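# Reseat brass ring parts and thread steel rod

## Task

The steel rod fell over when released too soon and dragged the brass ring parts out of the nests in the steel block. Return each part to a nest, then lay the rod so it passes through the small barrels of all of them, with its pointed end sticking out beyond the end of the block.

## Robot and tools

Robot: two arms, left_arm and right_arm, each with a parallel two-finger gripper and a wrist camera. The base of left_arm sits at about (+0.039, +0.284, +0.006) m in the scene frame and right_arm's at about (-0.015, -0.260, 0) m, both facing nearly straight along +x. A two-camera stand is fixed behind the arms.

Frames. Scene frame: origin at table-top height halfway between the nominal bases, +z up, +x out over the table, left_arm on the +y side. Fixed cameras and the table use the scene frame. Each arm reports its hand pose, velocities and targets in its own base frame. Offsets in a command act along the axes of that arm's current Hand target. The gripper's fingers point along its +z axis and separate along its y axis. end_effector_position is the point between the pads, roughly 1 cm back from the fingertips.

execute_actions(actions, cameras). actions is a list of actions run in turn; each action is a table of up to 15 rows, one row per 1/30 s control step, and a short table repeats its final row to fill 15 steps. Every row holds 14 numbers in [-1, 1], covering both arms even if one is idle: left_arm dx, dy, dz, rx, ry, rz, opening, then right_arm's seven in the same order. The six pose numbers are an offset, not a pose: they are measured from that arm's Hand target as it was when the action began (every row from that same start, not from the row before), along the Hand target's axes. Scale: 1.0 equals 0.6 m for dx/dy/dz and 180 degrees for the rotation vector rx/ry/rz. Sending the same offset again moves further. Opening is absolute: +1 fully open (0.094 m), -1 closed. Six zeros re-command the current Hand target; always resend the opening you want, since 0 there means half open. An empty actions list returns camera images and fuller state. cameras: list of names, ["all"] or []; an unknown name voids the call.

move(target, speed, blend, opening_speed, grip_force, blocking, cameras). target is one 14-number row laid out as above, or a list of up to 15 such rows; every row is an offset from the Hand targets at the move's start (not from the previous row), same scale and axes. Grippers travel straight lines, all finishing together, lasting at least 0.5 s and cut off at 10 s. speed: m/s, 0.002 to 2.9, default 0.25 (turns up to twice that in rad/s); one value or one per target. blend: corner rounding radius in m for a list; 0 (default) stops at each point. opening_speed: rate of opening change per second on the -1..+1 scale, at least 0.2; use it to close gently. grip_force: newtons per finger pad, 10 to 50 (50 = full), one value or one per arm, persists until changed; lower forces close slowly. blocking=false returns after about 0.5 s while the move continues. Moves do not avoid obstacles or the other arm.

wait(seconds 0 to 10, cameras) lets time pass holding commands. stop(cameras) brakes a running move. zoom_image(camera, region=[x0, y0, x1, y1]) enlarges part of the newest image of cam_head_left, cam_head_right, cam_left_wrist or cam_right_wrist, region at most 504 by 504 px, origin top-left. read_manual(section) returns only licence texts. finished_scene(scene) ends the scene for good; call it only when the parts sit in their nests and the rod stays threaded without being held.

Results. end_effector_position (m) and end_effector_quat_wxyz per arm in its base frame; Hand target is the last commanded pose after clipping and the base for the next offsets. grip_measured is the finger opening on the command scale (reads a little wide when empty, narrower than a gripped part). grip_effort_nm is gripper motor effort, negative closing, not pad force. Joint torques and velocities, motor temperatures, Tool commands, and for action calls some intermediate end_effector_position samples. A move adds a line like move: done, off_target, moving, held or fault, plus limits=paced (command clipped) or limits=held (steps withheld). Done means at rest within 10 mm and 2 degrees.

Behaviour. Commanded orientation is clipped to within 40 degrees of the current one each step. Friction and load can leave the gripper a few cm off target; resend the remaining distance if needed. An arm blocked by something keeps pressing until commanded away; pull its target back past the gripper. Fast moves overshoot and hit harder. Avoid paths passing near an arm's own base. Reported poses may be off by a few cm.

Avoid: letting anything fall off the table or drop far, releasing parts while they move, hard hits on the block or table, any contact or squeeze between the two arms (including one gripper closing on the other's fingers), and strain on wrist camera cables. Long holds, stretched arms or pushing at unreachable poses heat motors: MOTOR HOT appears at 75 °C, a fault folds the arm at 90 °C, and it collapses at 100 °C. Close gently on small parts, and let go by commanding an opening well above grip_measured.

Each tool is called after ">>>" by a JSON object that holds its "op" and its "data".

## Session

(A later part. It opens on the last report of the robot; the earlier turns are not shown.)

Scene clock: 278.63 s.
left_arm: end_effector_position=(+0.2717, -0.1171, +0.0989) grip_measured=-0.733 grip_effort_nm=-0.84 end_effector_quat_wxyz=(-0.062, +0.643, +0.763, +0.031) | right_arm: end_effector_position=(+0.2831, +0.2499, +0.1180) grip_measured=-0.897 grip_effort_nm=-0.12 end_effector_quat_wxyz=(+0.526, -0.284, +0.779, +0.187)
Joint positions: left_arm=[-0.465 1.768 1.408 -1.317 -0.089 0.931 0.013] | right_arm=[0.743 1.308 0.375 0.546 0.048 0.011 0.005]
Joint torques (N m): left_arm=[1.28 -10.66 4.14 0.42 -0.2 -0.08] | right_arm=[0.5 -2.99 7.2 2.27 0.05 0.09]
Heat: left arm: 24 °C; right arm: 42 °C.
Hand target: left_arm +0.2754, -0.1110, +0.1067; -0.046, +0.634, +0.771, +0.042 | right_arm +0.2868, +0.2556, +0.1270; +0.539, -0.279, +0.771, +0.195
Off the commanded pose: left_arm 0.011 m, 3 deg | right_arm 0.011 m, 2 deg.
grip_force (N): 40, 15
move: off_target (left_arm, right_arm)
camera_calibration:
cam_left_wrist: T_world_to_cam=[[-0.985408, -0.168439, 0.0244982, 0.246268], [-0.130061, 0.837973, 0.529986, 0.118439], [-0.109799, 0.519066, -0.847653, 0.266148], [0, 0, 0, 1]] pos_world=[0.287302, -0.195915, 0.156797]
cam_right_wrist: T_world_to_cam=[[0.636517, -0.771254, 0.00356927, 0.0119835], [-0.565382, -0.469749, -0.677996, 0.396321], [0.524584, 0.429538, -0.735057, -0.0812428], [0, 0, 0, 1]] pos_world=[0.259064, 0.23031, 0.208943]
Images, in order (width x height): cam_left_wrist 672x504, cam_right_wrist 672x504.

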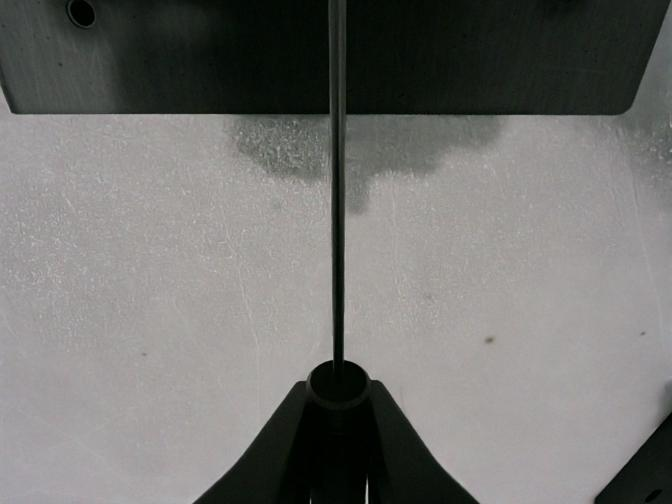

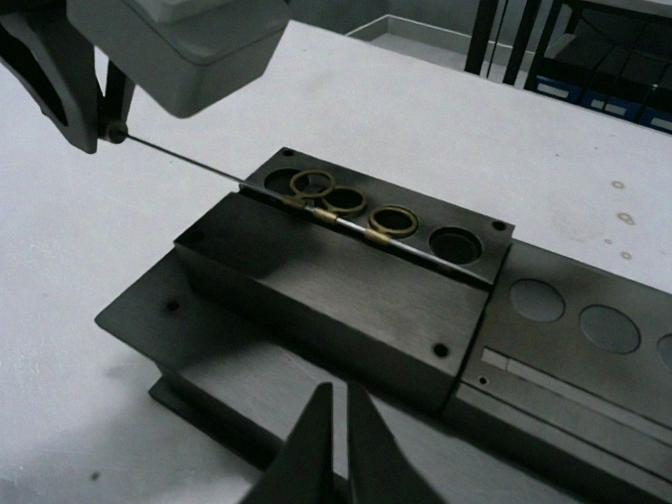

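>>> {"op": "move", "data": {"target": [0.0055, 0.0005, 0.0010, 0, 0, 0, -0.95, 0, 0, 0, 0, 0, 0, -0.9], "speed": 0.02, "cameras": ["cam_right_wrist"]}}

>>> {"op": "zoom_image", "data": {"camera": "cam_right_wrist", "region": [280, 160, 400, 250]}}

Scene clock: 281.23 s.
left_arm: end_effector_position=(+0.2709, -0.1134, +0.0990) grip_measured=-0.733 grip_effort_nm=-0.84 end_effector_quat_wxyz=(-0.063, +0.642, +0.763, +0.030) | right_arm: end_effector_position=(+0.2831, +0.2499, +0.1180) grip_measured=-0.897 grip_effort_nm=-0.12 end_effector_quat_wxyz=(+0.526, -0.284, +0.779, +0.187)
Joint positions: left_arm=[-0.455 1.761 1.399 -1.317 -0.089 0.939 0.013] | right_arm=[0.743 1.308 0.375 0.546 0.048 0.011 0.005]
Joint torques (N m): left_arm=[1.24 -10.54 4.15 0.44 -0.16 -0.1] | right_arm=[0.53 -2.97 7.2 2.27 0.05 0.09]
Heat: left arm: 24 °C; right arm: 42 °C.
Hand target: left_arm +0.2750, -0.1076, +0.1066; -0.046, +0.634, +0.771, +0.042 | right_arm +0.2868, +0.2556, +0.1270; +0.539, -0.279, +0.771, +0.195
Off the commanded pose: left_arm 0.010 m, 3 deg | right_arm 0.011 m, 2 deg.
grip_force (N): 40, 15
move: off_target (left_arm, right_arm)
camera_calibration:
cam_right_wrist: T_world_to_cam=[[0.636517, -0.771254, 0.00356927, 0.0119835], [-0.565382, -0.469749, -0.677996, 0.396321], [0.524584, 0.429538, -0.735057, -0.0812428], [0, 0, 0, 1]] pos_world=[0.259064, 0.23031, 0.208943]
Images, in order (width x height): cam_right_wrist 672x504.

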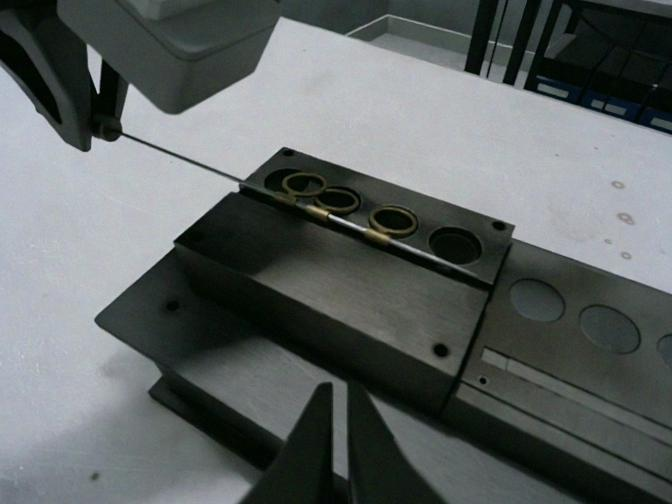

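Scaled by 4.200 from the camera's 672x504 image, which has a finer 960x720 frame.

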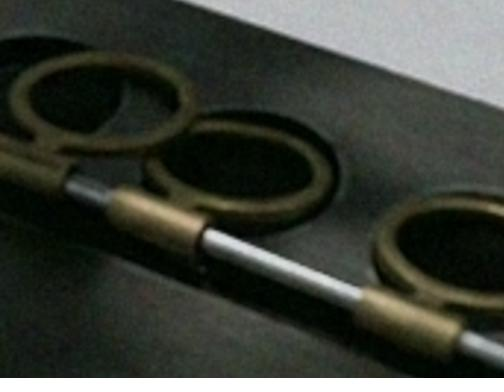

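>>> {"op": "move", "data": {"target": [0, 0.0005, 0.0100, 0, 0, 0, -0.95, 0, 0, 0, 0, 0, 0, -0.9], "speed": 0.02, "cameras": ["cam_right_wrist"]}}

>>> {"op": "zoom_image", "data": {"camera": "cam_right_wrist", "region": [280, 160, 400, 250]}}

Scene clock: 283.23 s.
left_arm: end_effector_position=(+0.2686, -0.1103, +0.0948) grip_measured=-0.733 grip_effort_nm=-0.84 end_effector_quat_wxyz=(-0.068, +0.640, +0.765, +0.029) | right_arm: end_effector_position=(+0.2831, +0.2499, +0.1180) grip_measured=-0.897 grip_effort_nm=-0.12 end_effector_quat_wxyz=(+0.526, -0.284, +0.779, +0.187)
Joint positions: left_arm=[-0.449 1.761 1.381 -1.31 -0.089 0.939 0.013] | right_arm=[0.743 1.308 0.375 0.546 0.048 0.011 0.005]
Joint torques (N m): left_arm=[1.05 -10.36 3.85 0.6 -0.15 -0.09] | right_arm=[0.51 -2.96 7.21 2.28 0.05 0.09]
Heat: left arm: 24 °C; right arm: 42 °C.
Hand target: left_arm +0.2752, -0.1068, +0.1006; -0.046, +0.634, +0.771, +0.042 | right_arm +0.2868, +0.2556, +0.1270; +0.539, -0.279, +0.771, +0.195
Off the commanded pose: left_arm 0.009 m, 3 deg | right_arm 0.011 m, 2 deg.
grip_force (N): 40, 15
move: off_target (left_arm, right_arm)
camera_calibration:
cam_right_wrist: T_world_to_cam=[[0.636517, -0.771254, 0.00356927, 0.0119835], [-0.565382, -0.469749, -0.677996, 0.396321], [0.524584, 0.429538, -0.735057, -0.0812428], [0, 0, 0, 1]] pos_world=[0.259064, 0.23031, 0.208943]
Images, in order (width x height): cam_right_wrist 672x504.

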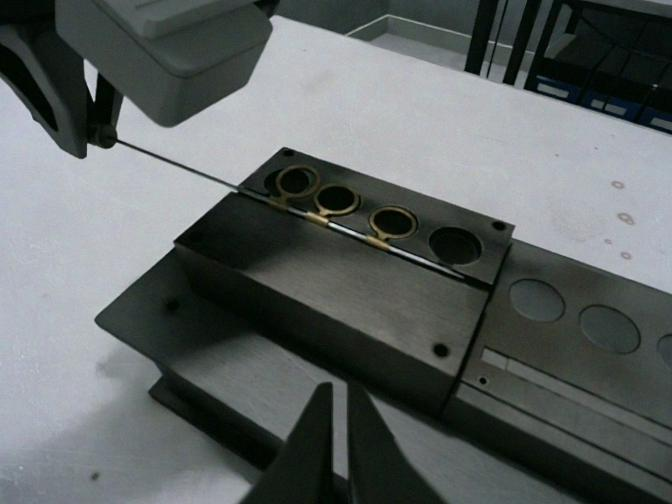

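Scaled by 4.200 from the camera's 672x504 image, which has a finer 960x720 frame.

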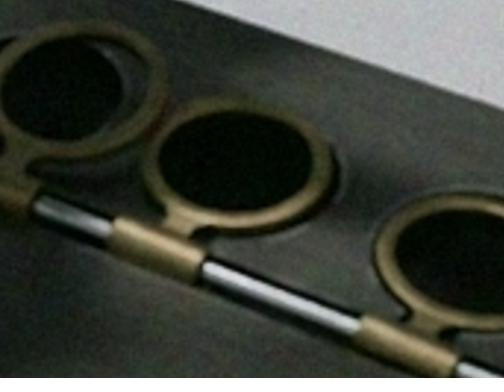

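>>> {"op": "move", "data": {"target": [0.0050, 0.0020, 0.0, 0, 0, 0, -0.95, 0, 0, 0, 0, 0, 0, -0.9], "speed": 0.02, "cameras": ["cam_right_wrist"]}}

>>> {"op": "zoom_image", "data": {"camera": "cam_right_wrist", "region": [250, 150, 390, 255]}}

Scene clock: 286.30 s.
left_arm: end_effector_position=(+0.2697, -0.1092, +0.0938) grip_measured=-0.734 grip_effort_nm=-0.84 end_effector_quat_wxyz=(-0.067, +0.642, +0.763, +0.028) | right_arm: end_effector_position=(+0.2831, +0.2499, +0.1180) grip_measured=-0.897 grip_effort_nm=-0.12 end_effector_quat_wxyz=(+0.526, -0.284, +0.779, +0.187)
Joint positions: left_arm=[-0.442 1.761 1.378 -1.303 -0.087 0.952 0.013] | right_arm=[0.743 1.308 0.375 0.546 0.048 0.011 0.005]
Joint torques (N m): left_arm=[1.37 -10.81 3.9 0.6 -0.2 -0.11] | right_arm=[0.51 -2.96 7.2 2.28 0.05 0.09]
Heat: left arm: 24 °C; right arm: 43 °C.
Hand target: left_arm +0.2758, -0.1036, +0.1010; -0.046, +0.634, +0.771, +0.042 | right_arm +0.2868, +0.2556, +0.1270; +0.539, -0.279, +0.771, +0.195
Off the commanded pose: left_arm 0.011 m, 3 deg | right_arm 0.011 m, 2 deg.
grip_force (N): 40, 15
move: off_target (left_arm, right_arm)
camera_calibration:
cam_right_wrist: T_world_to_cam=[[0.636517, -0.771254, 0.00356927, 0.0119835], [-0.565382, -0.469749, -0.677996, 0.396321], [0.524584, 0.429538, -0.735057, -0.0812428], [0, 0, 0, 1]] pos_world=[0.259064, 0.23031, 0.208943]
Images, in order (width x height): cam_right_wrist 672x504.

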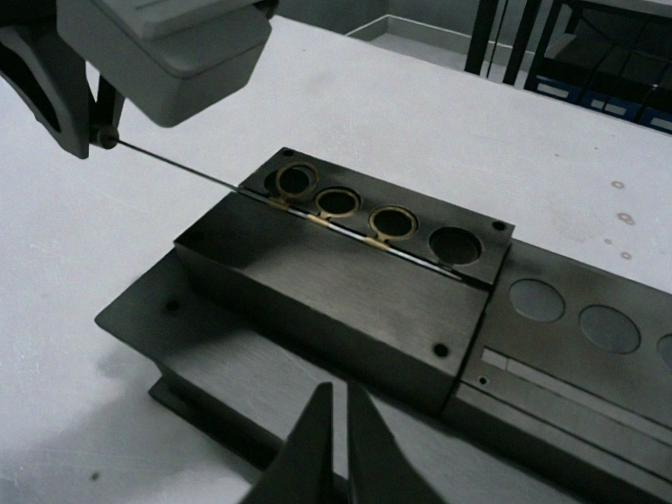

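Scaled by 3.600 from the camera's 672x504 image, which has a finer 960x720 frame.

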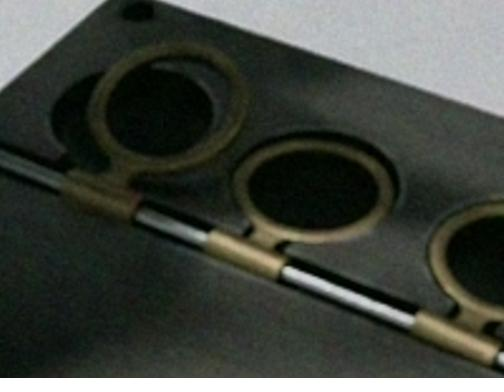

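>>> {"op": "move", "data": {"target": [0.0015, 0.0, -0.0080, 0, 0, 0, -0.95, 0, 0, 0, 0, 0, 0, -0.9], "speed": 0.02, "cameras": ["cam_right_wrist"]}}

>>> {"op": "zoom_image", "data": {"camera": "cam_right_wrist", "region": [250, 150, 390, 255]}}

Scene clock: 287.63 s.
left_arm: end_effector_position=(+0.2699, -0.1089, +0.0948) grip_measured=-0.734 grip_effort_nm=-0.84 end_effector_quat_wxyz=(-0.065, +0.643, +0.763, +0.028) | right_arm: end_effector_position=(+0.2831, +0.2499, +0.1180) grip_measured=-0.897 grip_effort_nm=-0.12 end_effector_quat_wxyz=(+0.526, -0.284, +0.779, +0.187)
Joint positions: left_arm=[-0.441 1.757 1.378 -1.303 -0.087 0.954 0.013] | right_arm=[0.743 1.308 0.375 0.546 0.048 0.011 0.005]
Joint torques (N m): left_arm=[1.31 -10.55 4.94 0.33 -0.2 -0.11] | right_arm=[0.51 -2.99 7.2 2.28 0.05 0.09]
Heat: left arm: 24 °C; right arm: 43 °C.
Hand target: left_arm +0.2757, -0.1034, +0.1059; -0.046, +0.634, +0.771, +0.042 | right_arm +0.2868, +0.2556, +0.1270; +0.539, -0.279, +0.771, +0.195
Off the commanded pose: left_arm 0.014 m, 3 deg | right_arm 0.011 m, 2 deg.
grip_force (N): 40, 15
move: off_target (left_arm, right_arm)
camera_calibration:
cam_right_wrist: T_world_to_cam=[[0.636517, -0.771254, 0.00356927, 0.0119835], [-0.565382, -0.469749, -0.677996, 0.396321], [0.524584, 0.429538, -0.735057, -0.0812428], [0, 0, 0, 1]] pos_world=[0.259064, 0.23031, 0.208943]
Images, in order (width x height): cam_right_wrist 672x504.

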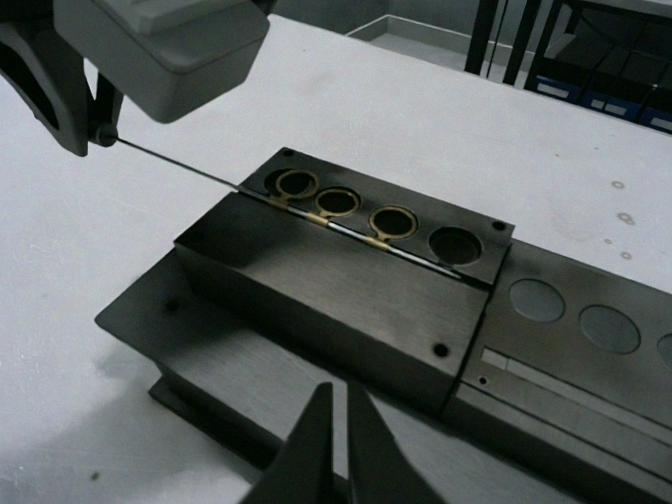

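Scaled by 3.600 from the camera's 672x504 image, which has a finer 960x720 frame.

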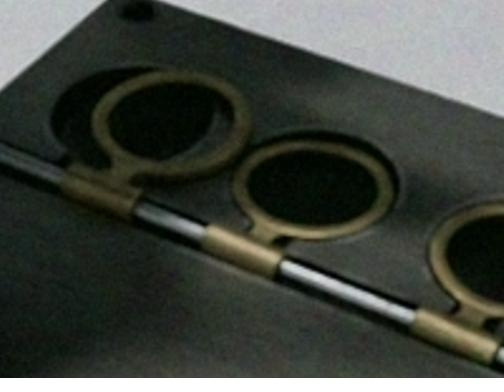

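>>> {"op": "move", "data": {"target": [0.0040, 0.0, -0.0015, 0, 0, 0, -0.95, 0, 0, 0, 0, 0, 0, -0.9], "speed": 0.02, "cameras": ["cam_right_wrist"]}}

>>> {"op": "zoom_image", "data": {"camera": "cam_right_wrist", "region": [250, 150, 390, 255]}}

Scene clock: 289.17 s.
left_arm: end_effector_position=(+0.2704, -0.1080, +0.0964) grip_measured=-0.734 grip_effort_nm=-0.84 end_effector_quat_wxyz=(-0.062, +0.644, +0.762, +0.029) | right_arm: end_effector_position=(+0.2831, +0.2499, +0.1180) grip_measured=-0.897 grip_effort_nm=-0.12 end_effector_quat_wxyz=(+0.526, -0.284, +0.779, +0.187)
Joint positions: left_arm=[-0.437 1.751 1.378 -1.303 -0.087 0.961 0.013] | right_arm=[0.743 1.308 0.375 0.546 0.048 0.011 0.005]
Joint torques (N m): left_arm=[1.4 -10.55 4.89 0.33 -0.2 -0.13] | right_arm=[0.5 -2.99 7.2 2.27 0.05 0.09]
Heat: left arm: 24 °C; right arm: 43 °C.
Hand target: left_arm +0.2752, -0.1012, +0.1071; -0.046, +0.634, +0.771, +0.042 | right_arm +0.2868, +0.2556, +0.1270; +0.539, -0.279, +0.771, +0.195
Off the commanded pose: left_arm 0.014 m, 3 deg | right_arm 0.011 m, 2 deg.
grip_force (N): 40, 15
move: off_target (left_arm, right_arm)
camera_calibration:
cam_right_wrist: T_world_to_cam=[[0.636517, -0.771254, 0.00356927, 0.0119835], [-0.565382, -0.469749, -0.677996, 0.396321], [0.524584, 0.429538, -0.735057, -0.0812428], [0, 0, 0, 1]] pos_world=[0.259064, 0.23031, 0.208943]
Images, in order (width x height): cam_right_wrist 672x504.

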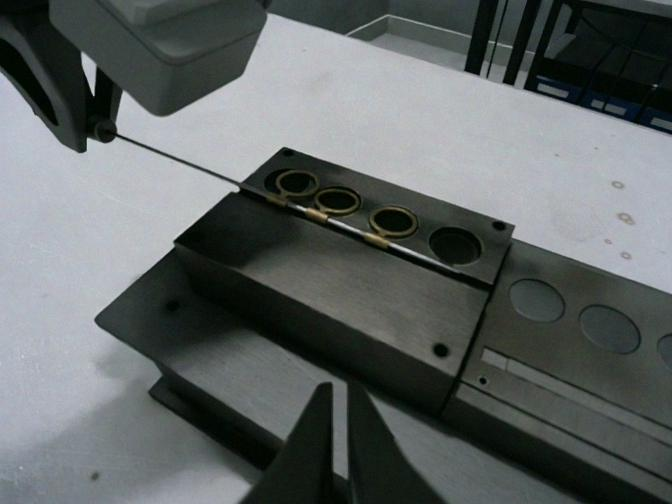

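Scaled by 3.600 from the camera's 672x504 image, which has a finer 960x720 frame.

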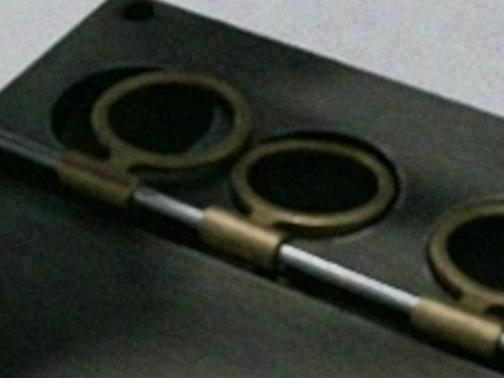

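>>> {"op": "move", "data": {"target": [0.0050, 0.0, 0.0005, 0, 0, 0, -0.95, 0, 0, 0, 0, 0, 0, -0.9], "speed": 0.02, "cameras": ["cam_right_wrist"]}}

>>> {"op": "zoom_image", "data": {"camera": "cam_right_wrist", "region": [250, 150, 390, 255]}}

Scene clock: 290.97 s.
left_arm: end_effector_position=(+0.2707, -0.1074, +0.0984) grip_measured=-0.734 grip_effort_nm=-0.84 end_effector_quat_wxyz=(-0.058, +0.644, +0.763, +0.025) | right_arm: end_effector_position=(+0.2831, +0.2499, +0.1180) grip_measured=-0.897 grip_effort_nm=-0.12 end_effector_quat_wxyz=(+0.526, -0.284, +0.779, +0.187)
Joint positions: left_arm=[-0.431 1.743 1.378 -1.303 -0.08 0.967 0.013] | right_arm=[0.743 1.308 0.375 0.546 0.048 0.011 0.005]
Joint torques (N m): left_arm=[1.4 -10.41 4.48 0.34 -0.27 -0.07] | right_arm=[0.51 -2.96 7.19 2.27 0.05 0.09]
Heat: left arm: 24 °C; right arm: 43 °C.
Hand target: left_arm +0.2746, -0.0982, +0.1072; -0.046, +0.634, +0.771, +0.042 | right_arm +0.2867, +0.2556, +0.1270; +0.539, -0.279, +0.771, +0.195
Off the commanded pose: left_arm 0.013 m, 3 deg | right_arm 0.011 m, 2 deg.
grip_force (N): 40, 15
move: off_target (left_arm, right_arm)
camera_calibration:
cam_right_wrist: T_world_to_cam=[[0.636517, -0.771254, 0.00356927, 0.0119835], [-0.565382, -0.469749, -0.677996, 0.396321], [0.524584, 0.429538, -0.735057, -0.0812428], [0, 0, 0, 1]] pos_world=[0.259064, 0.23031, 0.208943]
Images, in order (width x height): cam_right_wrist 672x504.

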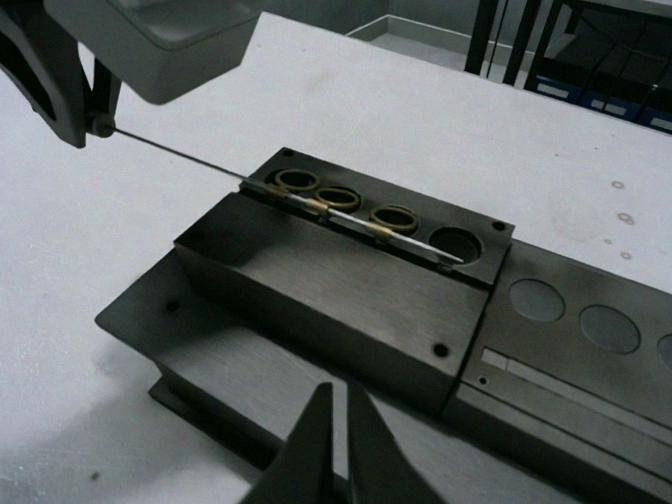

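Scaled by 3.600 from the camera's 672x504 image, which has a finer 960x720 frame.

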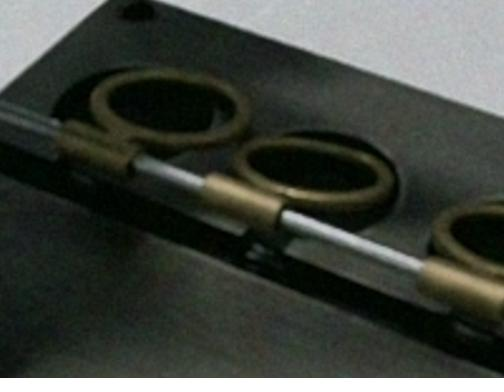

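>>> {"op": "move", "data": {"target": [0.0050, 0.0, 0.0040, 0, 0, 0, -0.95, 0, 0, 0, 0, 0, 0, -0.9], "speed": 0.02, "cameras": ["cam_right_wrist"]}}

>>> {"op": "zoom_image", "data": {"camera": "cam_right_wrist", "region": [250, 150, 390, 255]}}

Scene clock: 292.90 s.
left_arm: end_effector_position=(+0.2702, -0.1066, +0.0977) grip_measured=-0.734 grip_effort_nm=-0.84 end_effector_quat_wxyz=(-0.055, +0.644, +0.763, +0.022) | right_arm: end_effector_position=(+0.2831, +0.2499, +0.1180) grip_measured=-0.897 grip_effort_nm=-0.12 end_effector_quat_wxyz=(+0.526, -0.284, +0.779, +0.187)
Joint positions: left_arm=[-0.424 1.738 1.369 -1.297 -0.072 0.975 0.013] | right_arm=[0.743 1.308 0.375 0.546 0.048 0.011 0.005]
Joint torques (N m): left_arm=[1.63 -10.44 3.95 0.33 -0.34 -0.13] | right_arm=[0.5 -2.96 7.2 2.27 0.05 0.08]
Heat: left arm: 24 °C; right arm: 43 °C.
Hand target: left_arm +0.2741, -0.0949, +0.1051; -0.046, +0.634, +0.771, +0.042 | right_arm +0.2867, +0.2556, +0.1270; +0.539, -0.279, +0.771, +0.195
Off the commanded pose: left_arm 0.014 m, 3 deg | right_arm 0.011 m, 2 deg.
grip_force (N): 40, 15
move: off_target (left_arm, right_arm)
camera_calibration:
cam_right_wrist: T_world_to_cam=[[0.636517, -0.771254, 0.00356927, 0.0119835], [-0.565382, -0.469749, -0.677996, 0.396321], [0.524584, 0.429538, -0.735057, -0.0812428], [0, 0, 0, 1]] pos_world=[0.259064, 0.23031, 0.208943]
Images, in order (width x height): cam_right_wrist 672x504.

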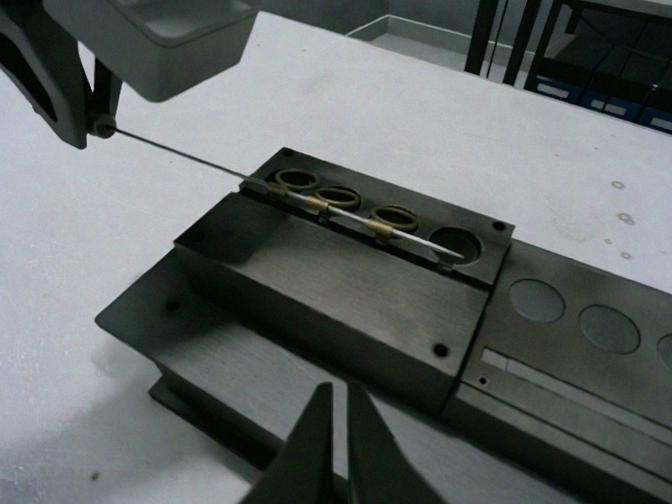

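Scaled by 3.600 from the camera's 672x504 image, which has a finer 960x720 frame.

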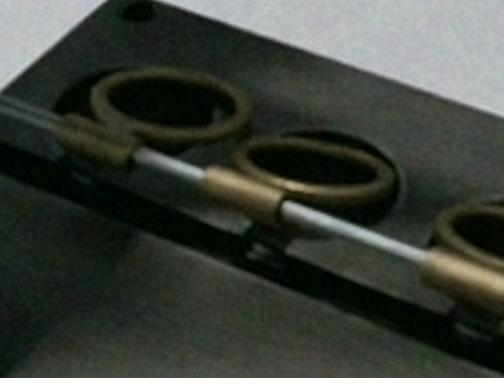

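>>> {"op": "zoom_image", "data": {"camera": "cam_right_wrist", "region": [80, 90, 280, 240]}}

>>> {"op": "zoom_image", "data": {"camera": "cam_right_wrist", "region": [330, 170, 480, 280]}}

Scaled by 2.520 from the camera's 672x504 image, which has a finer 960x720 frame.

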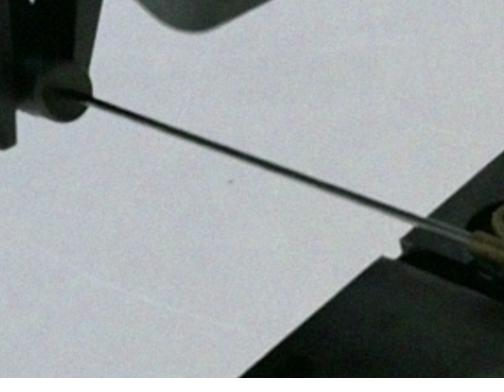

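Scaled by 3.360 from the camera's 672x504 image, which has a finer 960x720 frame.

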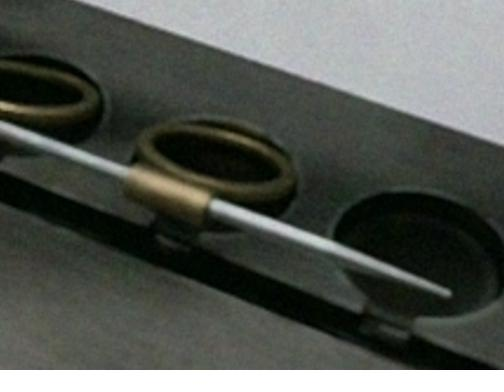

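>>> {"op": "move", "data": {"target": [-0.0130, 0.0, 0.0110, 0, 0.0040, 0, -0.95, 0, 0, 0, 0, 0, 0, -0.9], "speed": 0.02, "cameras": ["cam_right_wrist"]}}

>>> {"op": "zoom_image", "data": {"camera": "cam_right_wrist", "region": [250, 150, 390, 255]}}

Scene clock: 299.67 s.
left_arm: end_effector_position=(+0.2714, -0.1074, +0.0977) grip_measured=-0.734 grip_effort_nm=-0.84 end_effector_quat_wxyz=(-0.053, +0.644, +0.762, +0.025) | right_arm: end_effector_position=(+0.2831, +0.2499, +0.1180) grip_measured=-0.897 grip_effort_nm=-0.12 end_effector_quat_wxyz=(+0.526, -0.284, +0.779, +0.187)
Joint positions: left_arm=[-0.428 1.738 1.369 -1.292 -0.077 0.972 0.013] | right_arm=[0.743 1.308 0.375 0.546 0.048 0.011 0.005]
Joint torques (N m): left_arm=[-0.14 -8.31 3.74 0.54 -0.38 -0.34] | right_arm=[0.5 -2.99 7.21 2.28 0.05 0.09]
Heat: left arm: 24 °C; right arm: 43 °C.
Hand target: left_arm +0.2754, -0.1018, +0.0976; -0.051, +0.634, +0.771, +0.046 | right_arm +0.2867, +0.2556, +0.1270; +0.539, -0.279, +0.771, +0.195
Off the commanded pose: left_arm 0.007 m, 3 deg | right_arm 0.011 m, 2 deg.
grip_force (N): 40, 15
move: off_target (left_arm, right_arm)
camera_calibration:
cam_right_wrist: T_world_to_cam=[[0.636517, -0.771254, 0.00356927, 0.0119835], [-0.565382, -0.469749, -0.677996, 0.396321], [0.524584, 0.429538, -0.735057, -0.0812428], [0, 0, 0, 1]] pos_world=[0.259064, 0.23031, 0.208943]
Images, in order (width x height): cam_right_wrist 672x504.

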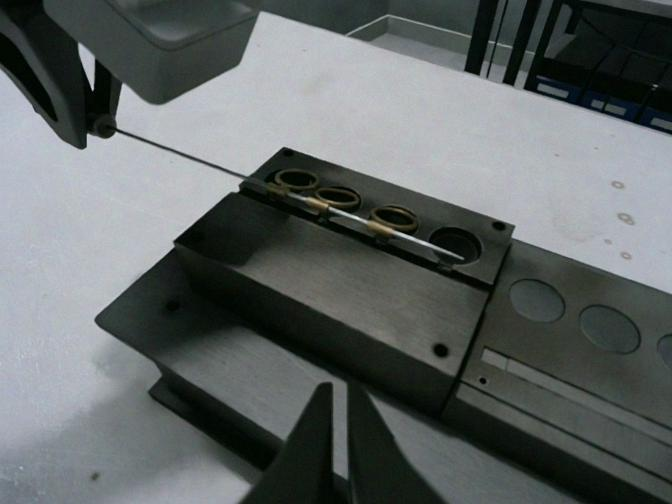

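Scaled by 3.600 from the camera's 672x504 image, which has a finer 960x720 frame.

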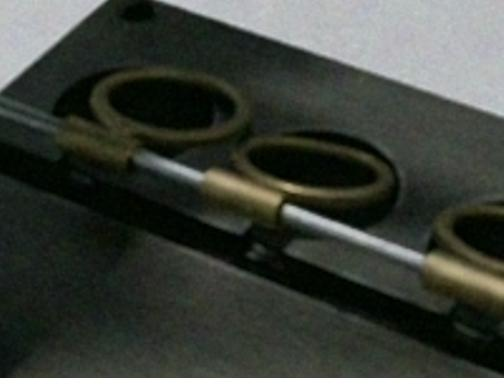

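>>> {"op": "move", "data": {"target": [0.0, 0.0, 0.0055, 0, 0.0020, 0, -0.95, 0, 0, 0, 0, 0, 0, -0.9], "speed": 0.02, "cameras": ["cam_right_wrist"]}}

>>> {"op": "zoom_image", "data": {"camera": "cam_right_wrist", "region": [250, 150, 390, 255]}}

Scene clock: 301.07 s.
left_arm: end_effector_position=(+0.2704, -0.1073, +0.0953) grip_measured=-0.734 grip_effort_nm=-0.84 end_effector_quat_wxyz=(-0.055, +0.644, +0.762, +0.026) | right_arm: end_effector_position=(+0.2831, +0.2499, +0.1180) grip_measured=-0.897 grip_effort_nm=-0.12 end_effector_quat_wxyz=(+0.526, -0.284, +0.779, +0.187)
Joint positions: left_arm=[-0.43 1.738 1.359 -1.284 -0.079 0.969 0.013] | right_arm=[0.743 1.308 0.375 0.546 0.048 0.011 0.005]
Joint torques (N m): left_arm=[0.09 -7.88 4.03 0.55 -0.42 -0.34] | right_arm=[0.5 -2.97 7.2 2.27 0.05 0.09]
Heat: left arm: 24 °C; right arm: 43 °C.
Hand target: left_arm +0.2754, -0.1013, +0.0943; -0.054, +0.633, +0.771, +0.048 | right_arm +0.2867, +0.2556, +0.1270; +0.539, -0.279, +0.771, +0.195
Off the commanded pose: left_arm 0.008 m, 3 deg | right_arm 0.011 m, 2 deg.
grip_force (N): 40, 15
move: off_target (left_arm, right_arm)
camera_calibration:
cam_right_wrist: T_world_to_cam=[[0.636517, -0.771254, 0.00356927, 0.0119835], [-0.565382, -0.469749, -0.677996, 0.396321], [0.524584, 0.429538, -0.735057, -0.0812428], [0, 0, 0, 1]] pos_world=[0.259064, 0.23031, 0.208943]
Images, in order (width x height): cam_right_wrist 672x504.

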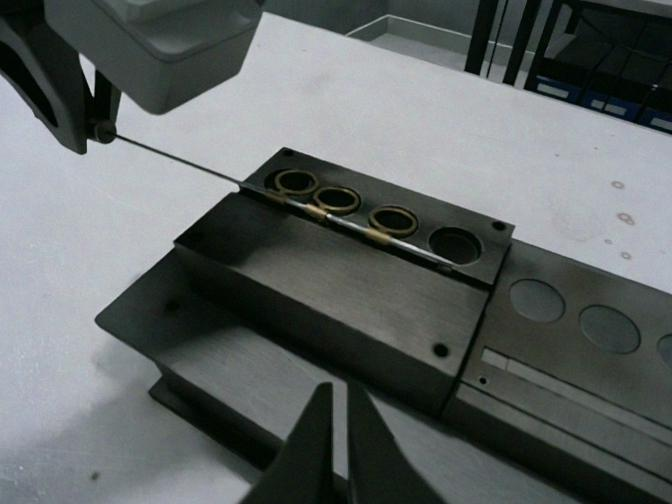

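Scaled by 3.600 from the camera's 672x504 image, which has a finer 960x720 frame.

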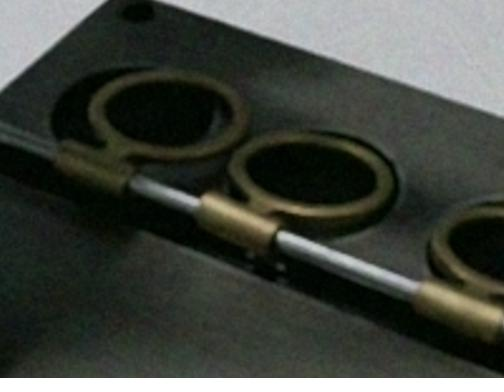

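>>> {"op": "zoom_image", "data": {"camera": "cam_right_wrist", "region": [330, 180, 480, 290]}}

Scaled by 3.360 from the camera's 672x504 image, which has a finer 960x720 frame.

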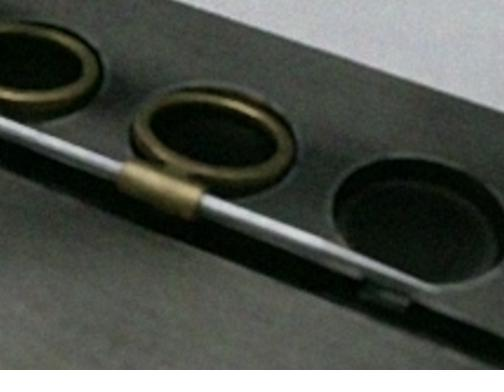

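>>> {"op": "move", "data": {"target": [0.0, 0.0, -0.0150, 0, 0.0060, 0, -0.95, 0, 0, 0, 0, 0, 0, -0.9], "speed": 0.02, "cameras": ["cam_right_wrist"]}}

>>> {"op": "zoom_image", "data": {"camera": "cam_right_wrist", "region": [250, 150, 470, 300]}}

Scene clock: 306.77 s.
left_arm: end_effector_position=(+0.2699, -0.1048, +0.0987) grip_measured=-0.734 grip_effort_nm=-0.84 end_effector_quat_wxyz=(-0.062, +0.643, +0.762, +0.039) | right_arm: end_effector_position=(+0.2831, +0.2499, +0.1180) grip_measured=-0.897 grip_effort_nm=-0.12 end_effector_quat_wxyz=(+0.526, -0.284, +0.779, +0.187)
Joint positions: left_arm=[-0.441 1.738 1.37 -1.304 -0.107 0.957 0.013] | right_arm=[0.743 1.308 0.375 0.546 0.048 0.011 0.005]
Joint torques (N m): left_arm=[-0.03 -7.25 6.41 0.21 -0.29 -0.31] | right_arm=[0.51 -2.96 7.2 2.28 0.06 0.09]
Heat: left arm: 24 °C; right arm: 43 °C.
Hand target: left_arm +0.2755, -0.1026, +0.1032; -0.061, +0.633, +0.770, +0.054 | right_arm +0.2867, +0.2556, +0.1270; +0.539, -0.279, +0.771, +0.195
Off the commanded pose: left_arm 0.008 m, 2 deg | right_arm 0.011 m, 2 deg.
grip_force (N): 40, 15
move: off_target (right_arm)
camera_calibration:
cam_right_wrist: T_world_to_cam=[[0.636517, -0.771254, 0.00356927, 0.0119835], [-0.565382, -0.469749, -0.677996, 0.396321], [0.524584, 0.429538, -0.735057, -0.0812428], [0, 0, 0, 1]] pos_world=[0.259064, 0.23031, 0.208943]
Images, in order (width x height): cam_right_wrist 672x504.

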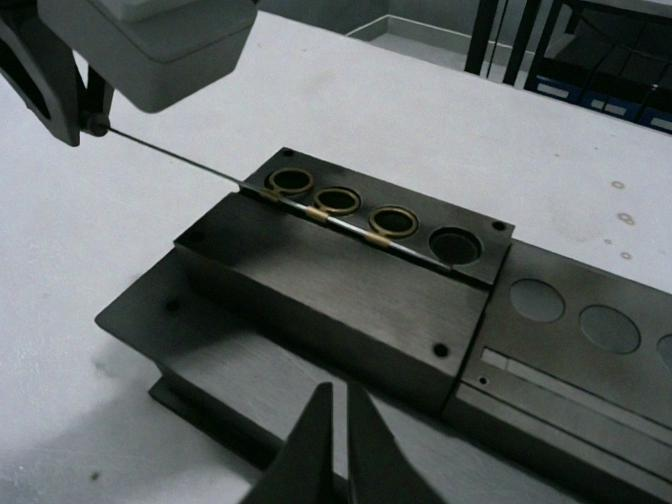

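Scaled by 2.291 from the camera's 672x504 image, which has a finer 960x720 frame.

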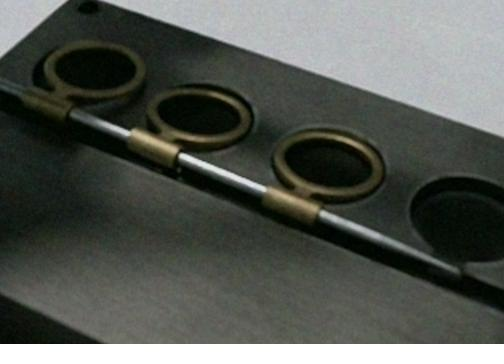

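>>> {"op": "move", "data": {"target": [0.0060, 0.0, 0.0, 0, 0, 0, -0.95, 0, 0, 0, 0, 0, 0, -0.9], "speed": 0.02, "cameras": ["cam_right_wrist"]}}

>>> {"op": "zoom_image", "data": {"camera": "cam_right_wrist", "region": [250, 150, 390, 255]}}

Scene clock: 308.17 s.
left_arm: end_effector_position=(+0.2699, -0.1048, +0.0987) grip_measured=-0.734 grip_effort_nm=-0.84 end_effector_quat_wxyz=(-0.062, +0.643, +0.762, +0.039) | right_arm: end_effector_position=(+0.2831, +0.2499, +0.1180) grip_measured=-0.897 grip_effort_nm=-0.12 end_effector_quat_wxyz=(+0.526, -0.284, +0.779, +0.187)
Joint positions: left_arm=[-0.441 1.738 1.37 -1.304 -0.107 0.957 0.013] | right_arm=[0.743 1.308 0.375 0.546 0.048 0.011 0.005]
Joint torques (N m): left_arm=[0.73 -7.72 5.97 0.24 -0.28 -0.25] | right_arm=[0.5 -2.96 7.2 2.28 0.05 0.09]
Heat: left arm: 24 °C; right arm: 43 °C.
Hand target: left_arm +0.2749, -0.0991, +0.1038; -0.061, +0.633, +0.770, +0.053 | right_arm +0.2867, +0.2556, +0.1270; +0.539, -0.279, +0.771, +0.195
Off the commanded pose: left_arm 0.009 m, 2 deg | right_arm 0.011 m, 2 deg.
grip_force (N): 40, 15
move: off_target (right_arm)
camera_calibration:
cam_right_wrist: T_world_to_cam=[[0.636517, -0.771254, 0.00356927, 0.0119835], [-0.565382, -0.469749, -0.677996, 0.396321], [0.524584, 0.429538, -0.735057, -0.0812428], [0, 0, 0, 1]] pos_world=[0.259064, 0.23031, 0.208943]
Images, in order (width x height): cam_right_wrist 672x504.

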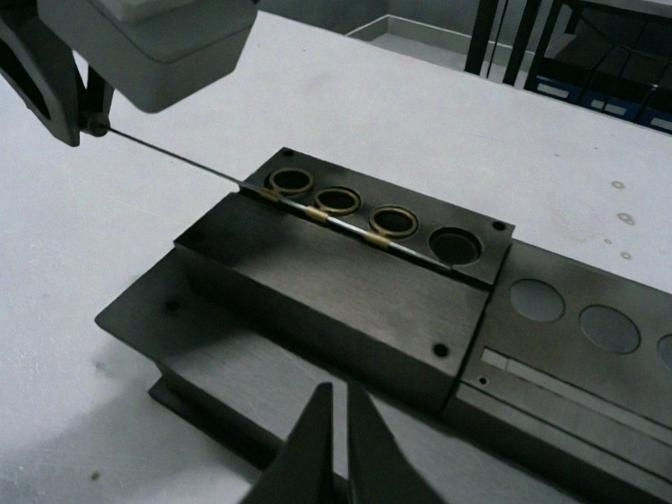

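Scaled by 3.600 from the camera's 672x504 image, which has a finer 960x720 frame.

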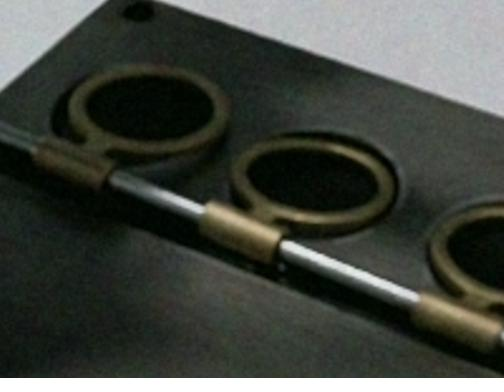

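>>> {"op": "move", "data": {"target": [0.0060, 0.0, 0.0, 0, 0, 0, -0.95, 0, 0, 0, 0, 0, 0, -0.9], "speed": 0.02, "cameras": ["cam_right_wrist"]}}

>>> {"op": "zoom_image", "data": {"camera": "cam_right_wrist", "region": [250, 150, 390, 255]}}

Scene clock: 309.70 s.
left_arm: end_effector_position=(+0.2699, -0.1047, +0.0987) grip_measured=-0.734 grip_effort_nm=-0.84 end_effector_quat_wxyz=(-0.062, +0.643, +0.762, +0.039) | right_arm: end_effector_position=(+0.2831, +0.2499, +0.1180) grip_measured=-0.897 grip_effort_nm=-0.12 end_effector_quat_wxyz=(+0.526, -0.284, +0.779, +0.187)
Joint positions: left_arm=[-0.441 1.738 1.37 -1.304 -0.108 0.957 0.013] | right_arm=[0.743 1.308 0.375 0.546 0.048 0.011 0.005]
Joint torques (N m): left_arm=[1.4 -8.57 5.23 0.24 -0.3 -0.11] | right_arm=[0.53 -2.99 7.2 2.27 0.05 0.09]
Heat: left arm: 24 °C; right arm: 43 °C.
Hand target: left_arm +0.2742, -0.0956, +0.1044; -0.061, +0.633, +0.770, +0.054 | right_arm +0.2867, +0.2556, +0.1270; +0.539, -0.279, +0.771, +0.195
Off the commanded pose: left_arm 0.011 m, 2 deg | right_arm 0.011 m, 2 deg.
grip_force (N): 40, 15
move: off_target (left_arm, right_arm)
camera_calibration:
cam_right_wrist: T_world_to_cam=[[0.636517, -0.771254, 0.00356927, 0.0119835], [-0.565382, -0.469749, -0.677996, 0.396321], [0.524584, 0.429538, -0.735057, -0.0812428], [0, 0, 0, 1]] pos_world=[0.259064, 0.23031, 0.208943]
Images, in order (width x height): cam_right_wrist 672x504.

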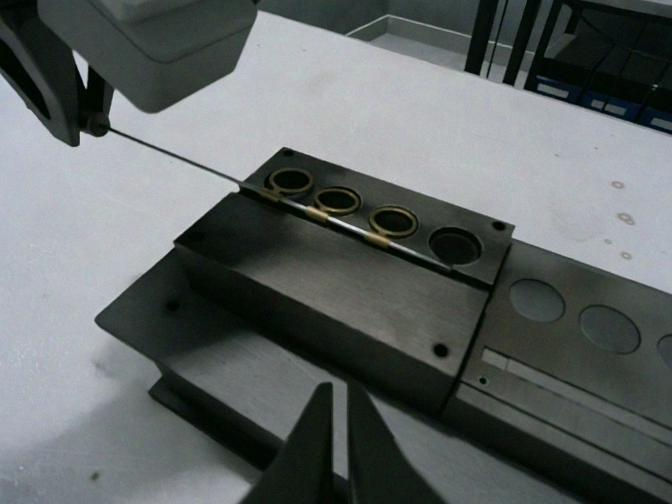

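Scaled by 3.600 from the camera's 672x504 image, which has a finer 960x720 frame.

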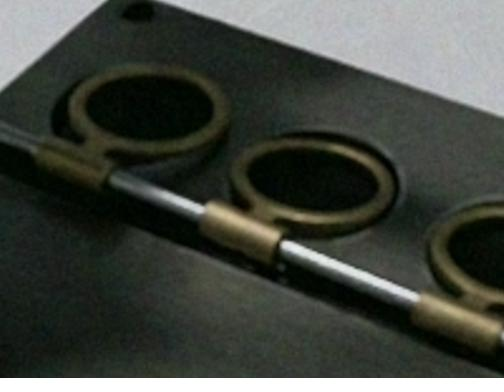

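>>> {"op": "move", "data": {"target": [0.0040, 0.0, 0.0, 0, 0, 0, -0.95, 0, 0, 0, 0, 0, 0, -0.9], "speed": 0.02, "cameras": ["cam_right_wrist"]}}

>>> {"op": "zoom_image", "data": {"camera": "cam_right_wrist", "region": [250, 150, 390, 255]}}

Scene clock: 310.87 s.
left_arm: end_effector_position=(+0.2701, -0.1042, +0.0987) grip_measured=-0.734 grip_effort_nm=-0.84 end_effector_quat_wxyz=(-0.062, +0.644, +0.762, +0.038) | right_arm: end_effector_position=(+0.2831, +0.2499, +0.1180) grip_measured=-0.897 grip_effort_nm=-0.12 end_effector_quat_wxyz=(+0.526, -0.284, +0.779, +0.187)
Joint positions: left_arm=[-0.437 1.738 1.37 -1.304 -0.105 0.961 0.013] | right_arm=[0.743 1.308 0.375 0.546 0.048 0.011 0.005]
Joint torques (N m): left_arm=[1.59 -9.03 4.86 0.21 -0.35 -0.11] | right_arm=[0.51 -2.96 7.2 2.28 0.05 0.09]
Motor temperatures (°C): left_arm=[21 22 23 22 20 22 24] | right_arm=[19 21 26 44 21 21 20]
Heat: left arm: 24 °C; right arm: 44 °C.
Hand target: left_arm +0.2737, -0.0933, +0.1048; -0.061, +0.633, +0.770, +0.053 | right_arm +0.2867, +0.2556, +0.1270; +0.539, -0.279, +0.771, +0.195
Off the commanded pose: left_arm 0.013 m, 2 deg | right_arm 0.011 m, 2 deg.
grip_force (N): 40, 15
move: off_target (left_arm, right_arm)
camera_calibration:
cam_right_wrist: T_world_to_cam=[[0.636517, -0.771254, 0.00356927, 0.0119835], [-0.565382, -0.469749, -0.677996, 0.396321], [0.524584, 0.429538, -0.735057, -0.0812428], [0, 0, 0, 1]] pos_world=[0.259064, 0.23031, 0.208943]
Images, in order (width x height): cam_right_wrist 672x504.

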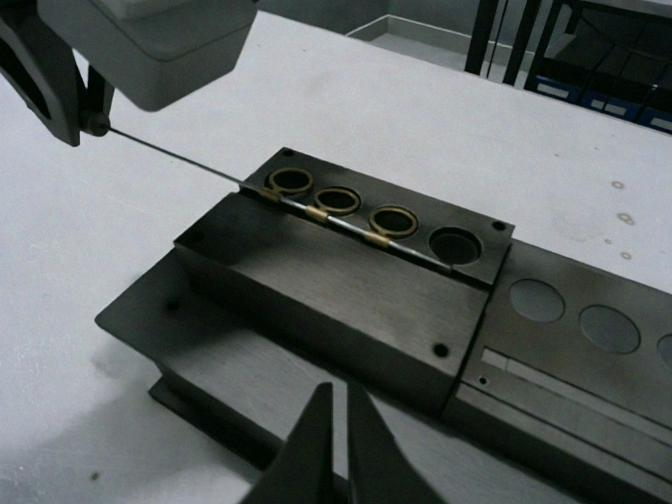

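Scaled by 3.600 from the camera's 672x504 image, which has a finer 960x720 frame.

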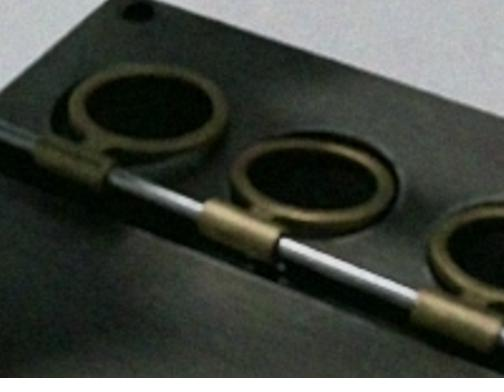

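>>> {"op": "move", "data": {"target": [0.0040, 0.0, 0.0, 0, 0, 0, -0.95, 0, 0, 0, 0, 0, 0, -0.9], "speed": 0.02, "cameras": ["cam_right_wrist"]}}

>>> {"op": "zoom_image", "data": {"camera": "cam_right_wrist", "region": [250, 150, 390, 255]}}

Scene clock: 312.37 s.
left_arm: end_effector_position=(+0.2702, -0.1038, +0.0986) grip_measured=-0.734 grip_effort_nm=-0.84 end_effector_quat_wxyz=(-0.062, +0.645, +0.761, +0.035) | right_arm: end_effector_position=(+0.2831, +0.2499, +0.1180) grip_measured=-0.897 grip_effort_nm=-0.12 end_effector_quat_wxyz=(+0.526, -0.284, +0.779, +0.187)
Joint positions: left_arm=[-0.433 1.738 1.37 -1.304 -0.1 0.968 0.013] | right_arm=[0.743 1.308 0.375 0.546 0.048 0.011 0.005]
Joint velocities: left_arm=[-0.002 -0.002 -0.017 -0.051 -0.168 -0.007 -0.001] | right_arm=[within noise]
Joint torques (N m): left_arm=[2.04 -9.35 4.74 0.24 -0.4 -0.08] | right_arm=[0.53 -2.96 7.2 2.28 0.05 0.09]
Heat: left arm: 24 °C; right arm: 44 °C.
Hand target: left_arm +0.2733, -0.0910, +0.1052; -0.061, +0.633, +0.770, +0.054 | right_arm +0.2867, +0.2556, +0.1270; +0.539, -0.279, +0.771, +0.195
Off the commanded pose: left_arm 0.015 m, 3 deg | right_arm 0.011 m, 2 deg.
grip_force (N): 40, 15
move: off_target (left_arm, right_arm)
camera_calibration:
cam_right_wrist: T_world_to_cam=[[0.636517, -0.771254, 0.00356927, 0.0119835], [-0.565382, -0.469749, -0.677996, 0.396321], [0.524584, 0.429538, -0.735057, -0.0812428], [0, 0, 0, 1]] pos_world=[0.259064, 0.23031, 0.208943]
Images, in order (width x height): cam_right_wrist 672x504.

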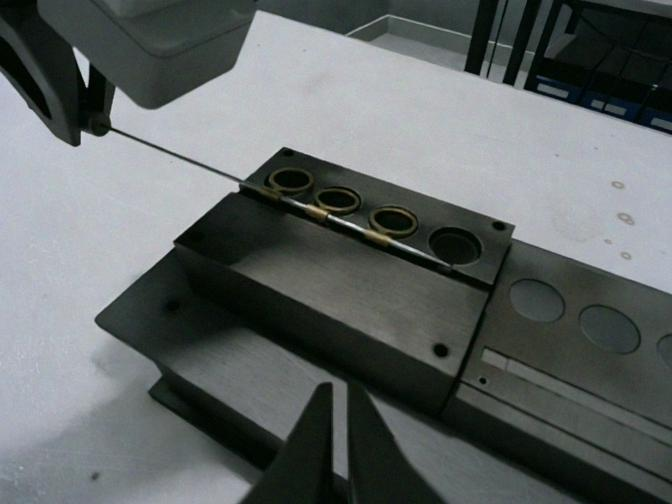

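Scaled by 3.600 from the camera's 672x504 image, which has a finer 960x720 frame.

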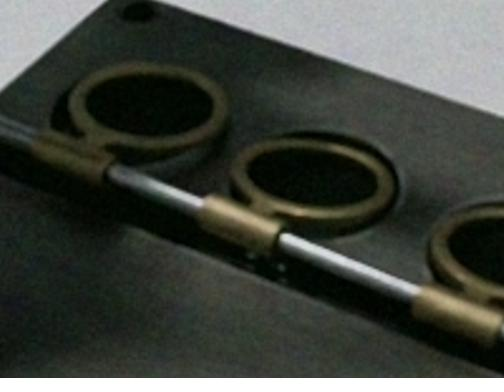

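>>> {"op": "move", "data": {"target": [-0.0140, 0.0, 0.0030, 0, 0, 0, -0.95, 0, 0, 0, 0, 0, 0, -0.9], "speed": 0.03, "cameras": ["cam_right_wrist"]}}

>>> {"op": "zoom_image", "data": {"camera": "cam_right_wrist", "region": [330, 180, 480, 290]}}

Scene clock: 314.10 s.
left_arm: end_effector_position=(+0.2701, -0.1040, +0.0986) grip_measured=-0.734 grip_effort_nm=-0.84 end_effector_quat_wxyz=(-0.061, +0.644, +0.762, +0.035) | right_arm: end_effector_position=(+0.2831, +0.2499, +0.1180) grip_measured=-0.897 grip_effort_nm=-0.12 end_effector_quat_wxyz=(+0.526, -0.284, +0.779, +0.187)
Joint positions: left_arm=[-0.433 1.738 1.37 -1.304 -0.1 0.965 0.013] | right_arm=[0.743 1.308 0.375 0.546 0.048 0.011 0.005]
Joint torques (N m): left_arm=[0.09 -7.97 5.19 0.32 -0.36 -0.26] | right_arm=[0.53 -2.96 7.21 2.27 0.05 0.09]
Heat: left arm: 24 °C; right arm: 44 °C.
Hand target: left_arm +0.2748, -0.0988, +0.1020; -0.061, +0.633, +0.770, +0.053 | right_arm +0.2867, +0.2556, +0.1270; +0.539, -0.279, +0.771, +0.195
Off the commanded pose: left_arm 0.008 m, 3 deg | right_arm 0.011 m, 2 deg.
grip_force (N): 40, 15
move: off_target (left_arm, right_arm)
camera_calibration:
cam_right_wrist: T_world_to_cam=[[0.636517, -0.771254, 0.00356927, 0.0119835], [-0.565382, -0.469749, -0.677996, 0.396321], [0.524584, 0.429538, -0.735057, -0.0812428], [0, 0, 0, 1]] pos_world=[0.259064, 0.23031, 0.208943]
Images, in order (width x height): cam_right_wrist 672x504.

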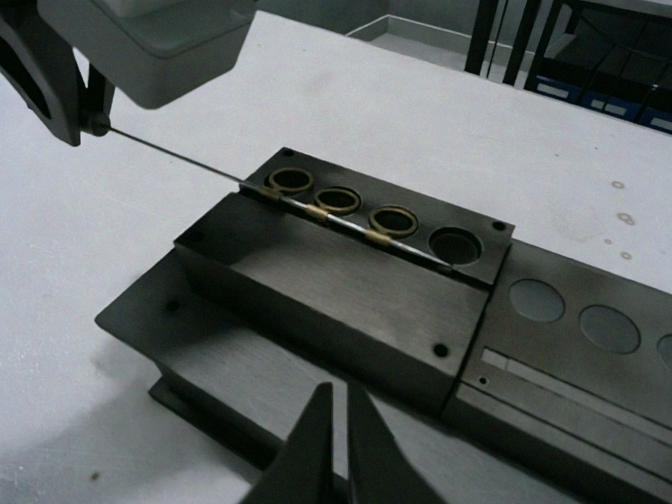

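Scaled by 3.360 from the camera's 672x504 image, which has a finer 960x720 frame.

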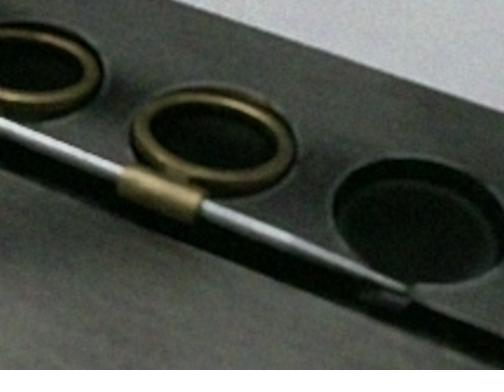

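>>> {"op": "move", "data": {"target": [0.0, 0.0, -0.0125, 0, 0.0150, 0, -0.95, 0, 0, 0, 0, 0, 0, -0.9], "speed": 0.02, "cameras": ["cam_right_wrist"]}}

>>> {"op": "zoom_image", "data": {"camera": "cam_right_wrist", "region": [250, 150, 470, 300]}}

Scene clock: 316.67 s.
left_arm: end_effector_position=(+0.2717, -0.1042, +0.1100) grip_measured=-0.734 grip_effort_nm=-0.84 end_effector_quat_wxyz=(-0.065, +0.641, +0.763, +0.055) | right_arm: end_effector_position=(+0.2831, +0.2499, +0.1180) grip_measured=-0.897 grip_effort_nm=-0.12 end_effector_quat_wxyz=(+0.526, -0.284, +0.779, +0.187)
Joint positions: left_arm=[-0.455 1.738 1.412 -1.346 -0.139 0.936 0.013] | right_arm=[0.743 1.308 0.375 0.546 0.048 0.011 0.005]
Joint torques (N m): left_arm=[0.1 -5.75 6.24 0.02 -0.38 -0.33] | right_arm=[0.5 -2.96 7.2 2.28 0.06 0.09]
Heat: left arm: 24 °C; right arm: 44 °C.
Hand target: left_arm +0.2749, -0.1000, +0.1094; -0.079, +0.632, +0.768, +0.068 | right_arm +0.2867, +0.2556, +0.1270; +0.539, -0.279, +0.771, +0.195
Off the commanded pose: left_arm 0.005 m, 3 deg | right_arm 0.011 m, 2 deg.
grip_force (N): 40, 15
move: off_target (left_arm, right_arm)
camera_calibration:
cam_right_wrist: T_world_to_cam=[[0.636517, -0.771254, 0.00356927, 0.0119835], [-0.565382, -0.469749, -0.677996, 0.396321], [0.524584, 0.429538, -0.735057, -0.0812428], [0, 0, 0, 1]] pos_world=[0.259064, 0.23031, 0.208943]
Images, in order (width x height): cam_right_wrist 672x504.

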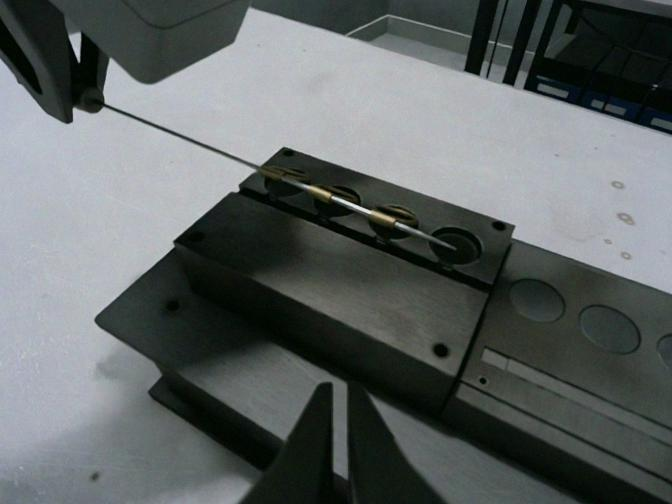

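Scaled by 2.291 from the camera's 672x504 image, which has a finer 960x720 frame.

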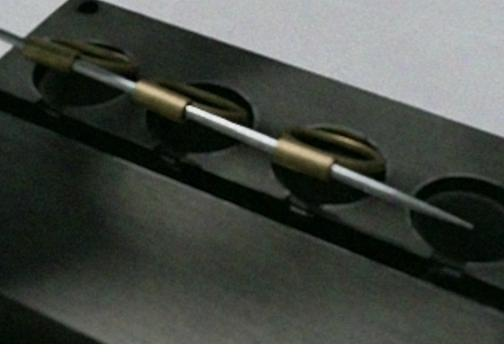

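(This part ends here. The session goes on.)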